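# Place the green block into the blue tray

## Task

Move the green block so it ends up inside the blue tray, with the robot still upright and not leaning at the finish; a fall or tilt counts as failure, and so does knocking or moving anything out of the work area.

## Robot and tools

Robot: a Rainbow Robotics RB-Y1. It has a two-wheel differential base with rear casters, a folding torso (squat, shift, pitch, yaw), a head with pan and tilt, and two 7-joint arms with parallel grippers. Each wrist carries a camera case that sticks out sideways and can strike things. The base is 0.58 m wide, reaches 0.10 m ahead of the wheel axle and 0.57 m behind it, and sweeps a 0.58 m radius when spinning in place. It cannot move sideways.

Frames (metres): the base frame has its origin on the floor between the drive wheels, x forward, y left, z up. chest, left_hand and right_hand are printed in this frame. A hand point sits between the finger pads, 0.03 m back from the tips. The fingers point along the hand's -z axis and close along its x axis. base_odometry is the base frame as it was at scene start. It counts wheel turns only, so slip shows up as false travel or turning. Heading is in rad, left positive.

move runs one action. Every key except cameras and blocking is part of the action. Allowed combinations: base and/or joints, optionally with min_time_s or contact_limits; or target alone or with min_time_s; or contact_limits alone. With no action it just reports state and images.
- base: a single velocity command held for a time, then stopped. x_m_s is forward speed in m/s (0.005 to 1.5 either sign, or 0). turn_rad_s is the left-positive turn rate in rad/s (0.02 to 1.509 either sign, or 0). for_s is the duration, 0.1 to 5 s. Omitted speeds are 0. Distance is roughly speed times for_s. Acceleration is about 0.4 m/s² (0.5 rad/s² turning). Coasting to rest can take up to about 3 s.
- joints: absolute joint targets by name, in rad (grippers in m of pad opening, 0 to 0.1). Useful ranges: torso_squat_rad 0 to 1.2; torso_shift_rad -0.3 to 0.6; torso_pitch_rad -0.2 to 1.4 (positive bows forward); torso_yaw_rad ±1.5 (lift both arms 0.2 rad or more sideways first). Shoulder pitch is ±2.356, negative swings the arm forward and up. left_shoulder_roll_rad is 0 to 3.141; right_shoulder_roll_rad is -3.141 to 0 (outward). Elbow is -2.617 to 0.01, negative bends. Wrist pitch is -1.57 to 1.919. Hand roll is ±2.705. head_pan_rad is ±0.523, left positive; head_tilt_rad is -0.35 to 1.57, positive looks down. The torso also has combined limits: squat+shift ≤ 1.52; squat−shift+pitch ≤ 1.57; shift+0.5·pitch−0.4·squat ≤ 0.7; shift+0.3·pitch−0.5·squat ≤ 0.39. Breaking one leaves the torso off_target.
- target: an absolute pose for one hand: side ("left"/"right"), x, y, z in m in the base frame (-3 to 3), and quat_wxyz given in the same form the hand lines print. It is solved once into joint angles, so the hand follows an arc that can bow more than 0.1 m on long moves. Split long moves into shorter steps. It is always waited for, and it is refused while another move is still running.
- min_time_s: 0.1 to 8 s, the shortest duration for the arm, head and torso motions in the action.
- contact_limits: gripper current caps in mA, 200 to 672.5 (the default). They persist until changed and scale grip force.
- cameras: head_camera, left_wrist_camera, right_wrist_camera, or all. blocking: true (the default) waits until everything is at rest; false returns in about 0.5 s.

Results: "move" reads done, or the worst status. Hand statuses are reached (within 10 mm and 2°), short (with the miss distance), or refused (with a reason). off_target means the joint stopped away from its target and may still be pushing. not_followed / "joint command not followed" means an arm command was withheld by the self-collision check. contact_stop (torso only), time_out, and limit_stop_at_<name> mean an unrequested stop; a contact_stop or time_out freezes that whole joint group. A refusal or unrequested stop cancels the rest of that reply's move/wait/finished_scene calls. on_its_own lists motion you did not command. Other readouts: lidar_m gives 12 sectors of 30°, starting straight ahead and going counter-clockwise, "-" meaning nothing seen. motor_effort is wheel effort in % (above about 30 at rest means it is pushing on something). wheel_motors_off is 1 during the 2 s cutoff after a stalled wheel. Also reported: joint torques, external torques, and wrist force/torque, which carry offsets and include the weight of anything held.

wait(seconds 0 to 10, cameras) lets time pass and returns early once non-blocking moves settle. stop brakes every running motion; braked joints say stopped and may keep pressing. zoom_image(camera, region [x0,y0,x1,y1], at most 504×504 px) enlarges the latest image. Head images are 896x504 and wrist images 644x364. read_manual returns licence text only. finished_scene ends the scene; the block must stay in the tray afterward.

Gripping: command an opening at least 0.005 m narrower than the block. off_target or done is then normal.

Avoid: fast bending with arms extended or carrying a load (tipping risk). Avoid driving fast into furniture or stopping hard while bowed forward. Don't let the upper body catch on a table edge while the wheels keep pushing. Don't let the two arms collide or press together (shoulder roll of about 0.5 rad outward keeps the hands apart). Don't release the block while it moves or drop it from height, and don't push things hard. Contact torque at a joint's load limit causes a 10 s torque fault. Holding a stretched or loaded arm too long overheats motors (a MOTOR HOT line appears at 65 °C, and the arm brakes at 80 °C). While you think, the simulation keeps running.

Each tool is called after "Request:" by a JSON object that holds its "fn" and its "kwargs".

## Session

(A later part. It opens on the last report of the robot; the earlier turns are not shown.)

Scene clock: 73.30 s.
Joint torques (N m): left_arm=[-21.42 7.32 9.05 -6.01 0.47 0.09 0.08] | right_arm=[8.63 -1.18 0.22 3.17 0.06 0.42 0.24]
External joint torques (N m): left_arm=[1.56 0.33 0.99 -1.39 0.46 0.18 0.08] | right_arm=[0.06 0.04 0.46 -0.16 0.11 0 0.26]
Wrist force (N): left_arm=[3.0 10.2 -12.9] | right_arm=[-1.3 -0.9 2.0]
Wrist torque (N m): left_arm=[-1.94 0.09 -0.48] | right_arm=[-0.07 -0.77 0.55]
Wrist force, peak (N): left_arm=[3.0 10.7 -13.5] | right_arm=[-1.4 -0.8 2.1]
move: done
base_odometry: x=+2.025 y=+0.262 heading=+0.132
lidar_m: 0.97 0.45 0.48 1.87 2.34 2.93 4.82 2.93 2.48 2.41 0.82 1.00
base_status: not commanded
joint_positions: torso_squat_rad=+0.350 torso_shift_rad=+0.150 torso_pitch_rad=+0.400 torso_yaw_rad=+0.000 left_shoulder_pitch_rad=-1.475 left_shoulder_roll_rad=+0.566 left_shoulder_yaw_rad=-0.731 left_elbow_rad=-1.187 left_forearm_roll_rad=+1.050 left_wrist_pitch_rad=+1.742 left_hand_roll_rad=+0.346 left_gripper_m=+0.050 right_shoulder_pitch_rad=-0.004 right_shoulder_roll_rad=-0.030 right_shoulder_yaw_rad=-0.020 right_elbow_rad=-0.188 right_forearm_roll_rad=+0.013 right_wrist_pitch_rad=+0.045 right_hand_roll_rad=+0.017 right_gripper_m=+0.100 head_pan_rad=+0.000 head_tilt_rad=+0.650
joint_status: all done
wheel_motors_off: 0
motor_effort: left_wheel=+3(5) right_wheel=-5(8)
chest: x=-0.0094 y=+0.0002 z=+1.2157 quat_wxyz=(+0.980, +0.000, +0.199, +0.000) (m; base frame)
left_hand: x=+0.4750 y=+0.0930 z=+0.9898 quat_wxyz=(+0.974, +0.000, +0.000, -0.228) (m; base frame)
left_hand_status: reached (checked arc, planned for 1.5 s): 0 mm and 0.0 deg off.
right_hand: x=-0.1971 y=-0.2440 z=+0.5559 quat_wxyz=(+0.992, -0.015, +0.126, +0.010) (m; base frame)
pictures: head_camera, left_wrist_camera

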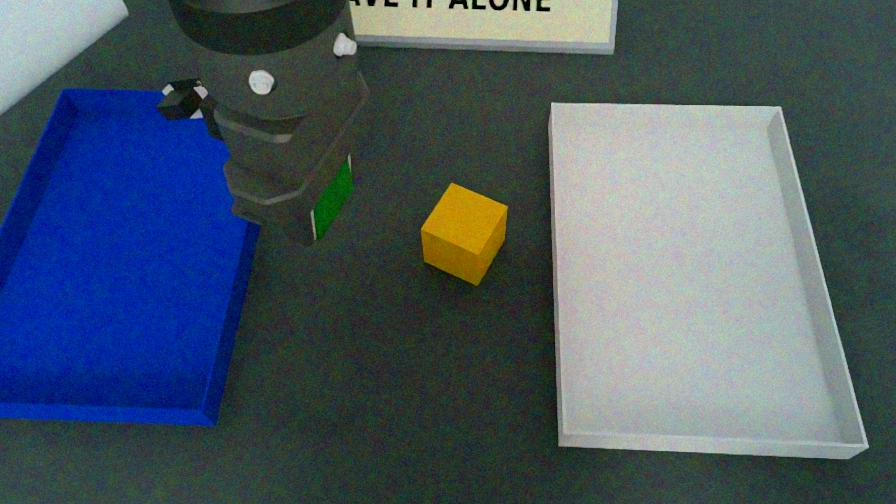

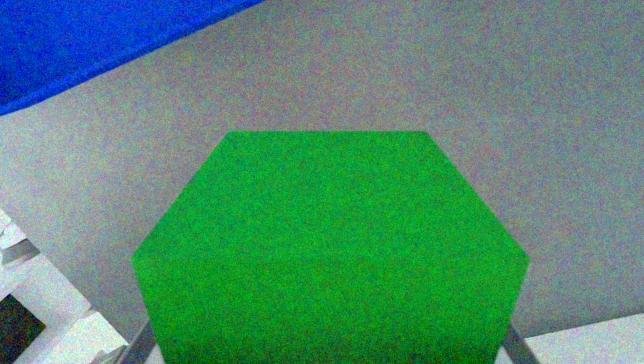

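Request:
{"fn": "move", "kwargs": {"target": {"side":"left","x":0.47,"y":0.255,"z":0.99,"quat_wxyz":[0.974,0,0,-0.228]}, "min_time_s": 2}}

Request:
{"fn": "move", "kwargs": {"target": {"side":"left","x":0.47,"y":0.255,"z":0.925,"quat_wxyz":[0.974,0,0,-0.228]}, "min_time_s": 1.5, "cameras": ["head_camera","left_wrist_camera"]}}

Scene clock: 76.97 s.
Joint torques (N m): left_arm=[-17.07 11.59 10.37 -5.2 0.42 -0.19 -0.31] | right_arm=[8.72 -1.08 0.23 3.22 0.06 0.4 0.28]
External joint torques (N m): left_arm=[3.13 0.26 1.21 -1.46 0.42 -0.09 -0.31] | right_arm=[0.16 0.15 0.48 -0.1 0.11 -0.02 0.29]
Wrist force (N): left_arm=[3.4 10.3 -13.2] | right_arm=[-1.3 -0.8 1.8]
Wrist torque (N m): left_arm=[-1.93 0.13 -0.28] | right_arm=[-0.07 -0.76 0.56]
Wrist force, peak (N): left_arm=[3.1 10.7 -13.7] | right_arm=[-1.4 -0.9 2.2]
move: done
base_odometry: x=+2.025 y=+0.262 heading=+0.132
lidar_m: 0.96 0.46 0.48 1.86 2.32 2.94 4.81 2.92 2.47 2.42 0.81 1.00
base_status: not commanded
joint_positions: torso_squat_rad=+0.350 torso_shift_rad=+0.150 torso_pitch_rad=+0.400 torso_yaw_rad=+0.000 left_shoulder_pitch_rad=-1.256 left_shoulder_roll_rad=+0.936 left_shoulder_yaw_rad=-0.611 left_elbow_rad=-1.353 left_forearm_roll_rad=+1.153 left_wrist_pitch_rad=+1.713 left_hand_roll_rad=+0.110 left_gripper_m=+0.050 right_shoulder_pitch_rad=-0.004 right_shoulder_roll_rad=-0.030 right_shoulder_yaw_rad=-0.020 right_elbow_rad=-0.188 right_forearm_roll_rad=+0.013 right_wrist_pitch_rad=+0.045 right_hand_roll_rad=+0.017 right_gripper_m=+0.100 head_pan_rad=+0.000 head_tilt_rad=+0.650
joint_status: all done
wheel_motors_off: 0
motor_effort: left_wheel=+3(5) right_wheel=-5(8)
chest: x=-0.0094 y=+0.0002 z=+1.2157 quat_wxyz=(+0.980, +0.000, +0.199, +0.000) (m; base frame)
left_hand: x=+0.4696 y=+0.2547 z=+0.9908 quat_wxyz=(+0.974, +0.003, +0.000, -0.227) (m; base frame)
left_hand_status: reached (checked arc, planned for 2.0 s): 1 mm and 0.4 deg off.
right_hand: x=-0.1971 y=-0.2440 z=+0.5559 quat_wxyz=(+0.992, -0.015, +0.126, +0.010) (m; base frame)
pictures: none

Scene clock: 78.80 s.
Joint torques (N m): left_arm=[-16.95 9.09 6.18 -3.81 -0.29 -0.2 -0.41] | right_arm=[8.68 -0.7 0.06 3.3 0.08 0.34 0.24]
External joint torques (N m): left_arm=[3.13 -2.15 -2.41 0.39 -0.31 -0.09 -0.41] | right_arm=[0.12 0.53 0.31 -0.03 0.13 -0.09 0.25]
Wrist force (N): left_arm=[3.2 10.5 -13.3] | right_arm=[-1.4 -1.1 1.6]
Wrist torque (N m): left_arm=[-1.97 0.12 -0.31] | right_arm=[-0.05 -0.77 0.54]
Wrist force, peak (N): left_arm=[3.5 10.5 -13.6] | right_arm=[-1.7 -0.9 2.0]
move: done
base_odometry: x=+2.025 y=+0.262 heading=+0.132
lidar_m: 0.96 0.45 0.48 1.87 2.32 2.93 4.82 2.92 2.47 2.43 0.81 0.98
base_status: not commanded
joint_positions: torso_squat_rad=+0.350 torso_shift_rad=+0.150 torso_pitch_rad=+0.400 torso_yaw_rad=+0.000 left_shoulder_pitch_rad=-1.185 left_shoulder_roll_rad=+0.862 left_shoulder_yaw_rad=-0.656 left_elbow_rad=-1.241 left_forearm_roll_rad=+1.085 left_wrist_pitch_rad=+1.565 left_hand_roll_rad=+0.051 left_gripper_m=+0.050 right_shoulder_pitch_rad=-0.004 right_shoulder_roll_rad=-0.030 right_shoulder_yaw_rad=-0.020 right_elbow_rad=-0.188 right_forearm_roll_rad=+0.013 right_wrist_pitch_rad=+0.045 right_hand_roll_rad=+0.017 right_gripper_m=+0.100 head_pan_rad=+0.000 head_tilt_rad=+0.650
joint_status: all done
wheel_motors_off: 0
motor_effort: left_wheel=+4(5) right_wheel=-6(8)
chest: x=-0.0094 y=+0.0002 z=+1.2157 quat_wxyz=(+0.980, +0.000, +0.199, +0.000) (m; base frame)
left_hand: x=+0.4702 y=+0.2550 z=+0.9254 quat_wxyz=(+0.974, +0.000, +0.000, -0.228) (m; base frame)
left_hand_status: reached (checked arc, planned for 1.5 s): 0 mm and 0.1 deg off.
right_hand: x=-0.1971 y=-0.2440 z=+0.5559 quat_wxyz=(+0.992, -0.015, +0.126, +0.010) (m; base frame)
pictures: head_camera, left_wrist_camera

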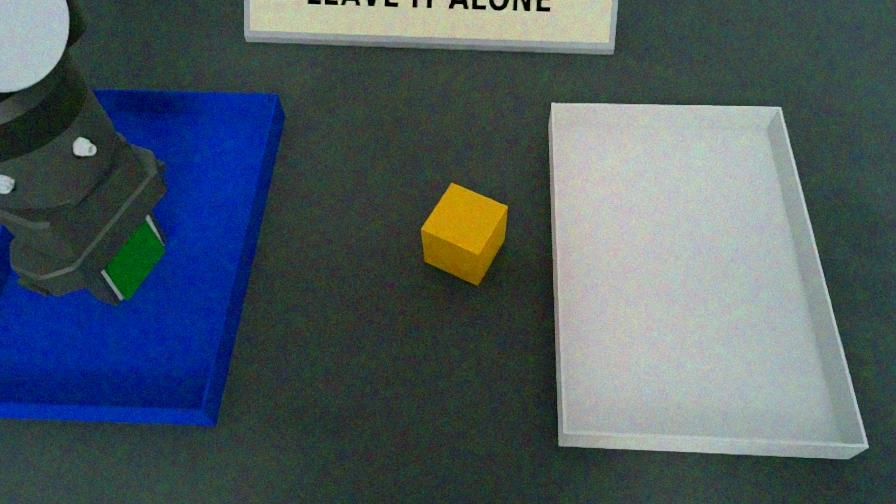

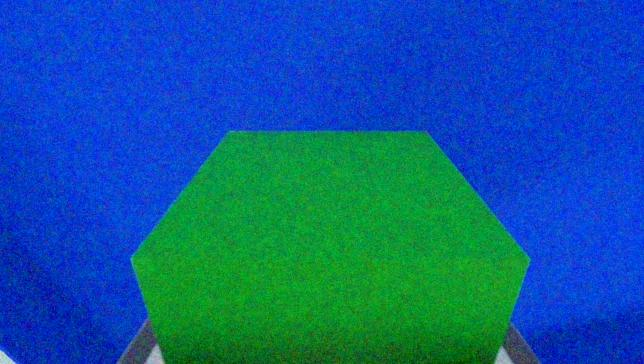

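Inside the tray; lower a bit more and release.

Request:
{"fn": "move", "kwargs": {"target": {"side":"left","x":0.47,"y":0.255,"z":0.911,"quat_wxyz":[0.974,0,0,-0.228]}, "min_time_s": 1}}

Request:
{"fn": "move", "kwargs": {"joints": {"left_gripper_m":0.09}}}

Request:
{"fn": "move", "kwargs": {"target": {"side":"left","x":0.47,"y":0.255,"z":1.04,"quat_wxyz":[0.974,0,0,-0.228]}, "min_time_s": 1.5, "cameras": ["head_camera","left_wrist_camera"]}}

Scene clock: 81.00 s.
Joint torques (N m): left_arm=[-17 8.84 5.74 -3.76 -0.34 -0.35 -0.4] | right_arm=[8.93 -1.1 0.13 3.32 0.03 0.44 0.09]
External joint torques (N m): left_arm=[3.04 -2.34 -2.68 0.51 -0.36 -0.24 -0.4] | right_arm=[0.37 0.13 0.37 -0.01 0.08 0.02 0.1]
Wrist force (N): left_arm=[3.4 10.5 -13.0] | right_arm=[-1.4 -0.9 1.8]
Wrist torque (N m): left_arm=[-2.00 0.13 -0.30] | right_arm=[-0.06 -0.77 0.55]
Wrist force, peak (N): left_arm=[3.2 10.3 -13.8] | right_arm=[-1.7 -1.3 1.8]
move: done
base_odometry: x=+2.025 y=+0.262 heading=+0.132
lidar_m: 0.96 0.45 0.48 1.87 2.32 2.93 4.82 2.93 2.47 2.41 0.82 0.98
base_status: not commanded
joint_positions: torso_squat_rad=+0.350 torso_shift_rad=+0.150 torso_pitch_rad=+0.400 torso_yaw_rad=+0.000 left_shoulder_pitch_rad=-1.172 left_shoulder_roll_rad=+0.845 left_shoulder_yaw_rad=-0.666 left_elbow_rad=-1.215 left_forearm_roll_rad=+1.071 left_wrist_pitch_rad=+1.535 left_hand_roll_rad=+0.039 left_gripper_m=+0.050 right_shoulder_pitch_rad=-0.004 right_shoulder_roll_rad=-0.030 right_shoulder_yaw_rad=-0.020 right_elbow_rad=-0.188 right_forearm_roll_rad=+0.013 right_wrist_pitch_rad=+0.045 right_hand_roll_rad=+0.017 right_gripper_m=+0.100 head_pan_rad=+0.000 head_tilt_rad=+0.650
joint_status: all done
wheel_motors_off: 0
motor_effort: left_wheel=+4(5) right_wheel=-5(9)
chest: x=-0.0094 y=+0.0002 z=+1.2157 quat_wxyz=(+0.980, +0.000, +0.199, +0.000) (m; base frame)
left_hand: x=+0.4696 y=+0.2551 z=+0.9119 quat_wxyz=(+0.974, +0.000, -0.001, -0.228) (m; base frame)
left_hand_status: reached (checked arc, planned for 1.0 s): 1 mm and 0.1 deg off.
right_hand: x=-0.1971 y=-0.2440 z=+0.5559 quat_wxyz=(+0.992, -0.015, +0.126, +0.010) (m; base frame)
pictures: none

Scene clock: 81.93 s.
Joint torques (N m): left_arm=[-16.52 8.94 5.5 -3.87 -0.26 -0.17 -0.43] | right_arm=[8.59 -1.29 0.09 3.38 0.13 0.38 0.18]
External joint torques (N m): left_arm=[3.52 -2.24 -2.92 0.39 -0.28 -0.06 -0.43] | right_arm=[0.02 -0.06 0.33 0.05 0.18 -0.04 0.19]
Wrist force (N): left_arm=[3.2 10.4 -12.3] | right_arm=[-1.4 -0.8 1.5]
Wrist torque (N m): left_arm=[-1.96 0.14 -0.32] | right_arm=[-0.09 -0.78 0.57]
Wrist force, peak (N): left_arm=[3.4 10.2 -13.4] | right_arm=[-1.4 -0.9 1.9]
move: done
base_odometry: x=+2.025 y=+0.262 heading=+0.132
lidar_m: 0.96 0.46 0.47 1.87 2.32 2.92 4.81 2.94 2.48 2.41 0.82 0.99
base_status: not commanded
joint_positions: torso_squat_rad=+0.350 torso_shift_rad=+0.150 torso_pitch_rad=+0.400 torso_yaw_rad=+0.000 left_shoulder_pitch_rad=-1.172 left_shoulder_roll_rad=+0.845 left_shoulder_yaw_rad=-0.666 left_elbow_rad=-1.215 left_forearm_roll_rad=+1.071 left_wrist_pitch_rad=+1.534 left_hand_roll_rad=+0.039 left_gripper_m=+0.090 right_shoulder_pitch_rad=-0.004 right_shoulder_roll_rad=-0.030 right_shoulder_yaw_rad=-0.020 right_elbow_rad=-0.188 right_forearm_roll_rad=+0.013 right_wrist_pitch_rad=+0.045 right_hand_roll_rad=+0.017 right_gripper_m=+0.100 head_pan_rad=+0.000 head_tilt_rad=+0.650
joint_status: all done
wheel_motors_off: 0
motor_effort: left_wheel=+3(4) right_wheel=-8(8)
chest: x=-0.0094 y=+0.0002 z=+1.2157 quat_wxyz=(+0.980, +0.000, +0.199, +0.000) (m; base frame)
left_hand: x=+0.4696 y=+0.2551 z=+0.9119 quat_wxyz=(+0.974, +0.000, -0.001, -0.228) (m; base frame)
right_hand: x=-0.1971 y=-0.2440 z=+0.5559 quat_wxyz=(+0.992, -0.015, +0.126, +0.010) (m; base frame)
pictures: none

Scene clock: 83.77 s.
Joint torques (N m): left_arm=[-18.88 11.54 9.9 -4.58 0.45 0.14 -0.08] | right_arm=[8.8 -0.96 0.19 3.32 0.09 0.42 0.18]
External joint torques (N m): left_arm=[1.52 0.27 0.67 -1.18 0.43 0.24 -0.08] | right_arm=[0.24 0.26 0.44 -0.01 0.14 -0.01 0.2]
Wrist force (N): left_arm=[2.9 10.4 -12.4] | right_arm=[-1.4 -0.8 1.7]
Wrist torque (N m): left_arm=[-1.93 0.09 -0.46] | right_arm=[-0.09 -0.79 0.55]
Wrist force, peak (N): left_arm=[3.5 10.5 -12.9] | right_arm=[-1.4 -1.0 2.0]
move: done
base_odometry: x=+2.025 y=+0.262 heading=+0.132
lidar_m: 0.97 0.46 0.47 1.87 2.32 2.93 4.82 2.93 2.48 2.42 0.83 1.00
base_status: not commanded
joint_positions: torso_squat_rad=+0.350 torso_shift_rad=+0.150 torso_pitch_rad=+0.400 torso_yaw_rad=+0.000 left_shoulder_pitch_rad=-1.329 left_shoulder_roll_rad=+0.974 left_shoulder_yaw_rad=-0.573 left_elbow_rad=-1.378 left_forearm_roll_rad=+1.210 left_wrist_pitch_rad=+1.816 left_hand_roll_rad=+0.125 left_gripper_m=+0.090 right_shoulder_pitch_rad=-0.004 right_shoulder_roll_rad=-0.030 right_shoulder_yaw_rad=-0.020 right_elbow_rad=-0.188 right_forearm_roll_rad=+0.013 right_wrist_pitch_rad=+0.045 right_hand_roll_rad=+0.017 right_gripper_m=+0.100 head_pan_rad=+0.000 head_tilt_rad=+0.650
joint_status: all done
wheel_motors_off: 0
motor_effort: left_wheel=+4(5) right_wheel=-5(8)
chest: x=-0.0094 y=+0.0002 z=+1.2157 quat_wxyz=(+0.980, +0.000, +0.199, +0.000) (m; base frame)
left_hand: x=+0.4701 y=+0.2551 z=+1.0397 quat_wxyz=(+0.974, +0.000, +0.000, -0.228) (m; base frame)
left_hand_status: reached (checked arc, planned for 1.5 s): 0 mm and 0.1 deg off.
right_hand: x=-0.1971 y=-0.2440 z=+0.5559 quat_wxyz=(+0.992, -0.015, +0.126, +0.010) (m; base frame)
pictures: head_camera, left_wrist_camera

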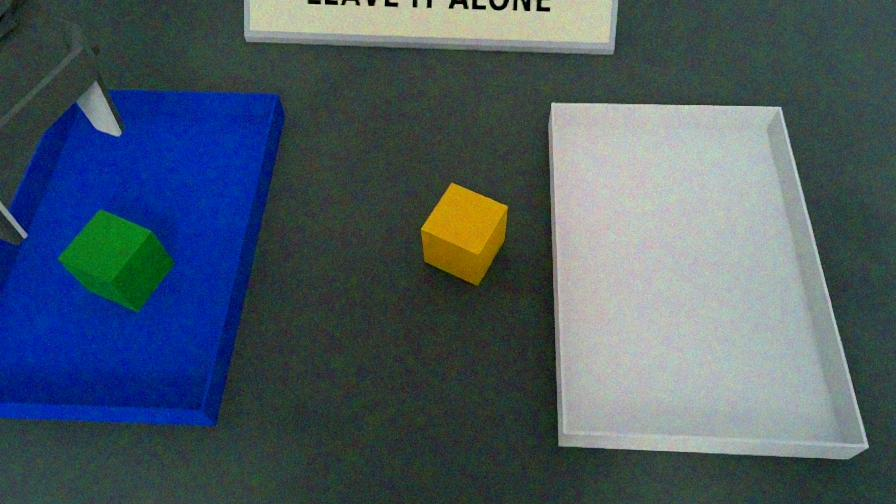

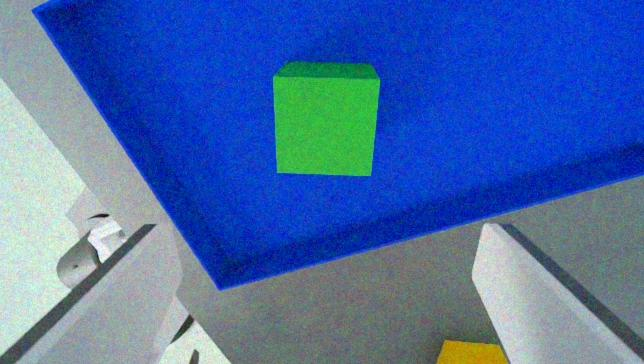

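Request:
{"fn": "finished_scene", "kwargs": {}}

The scene is finished: the task was done.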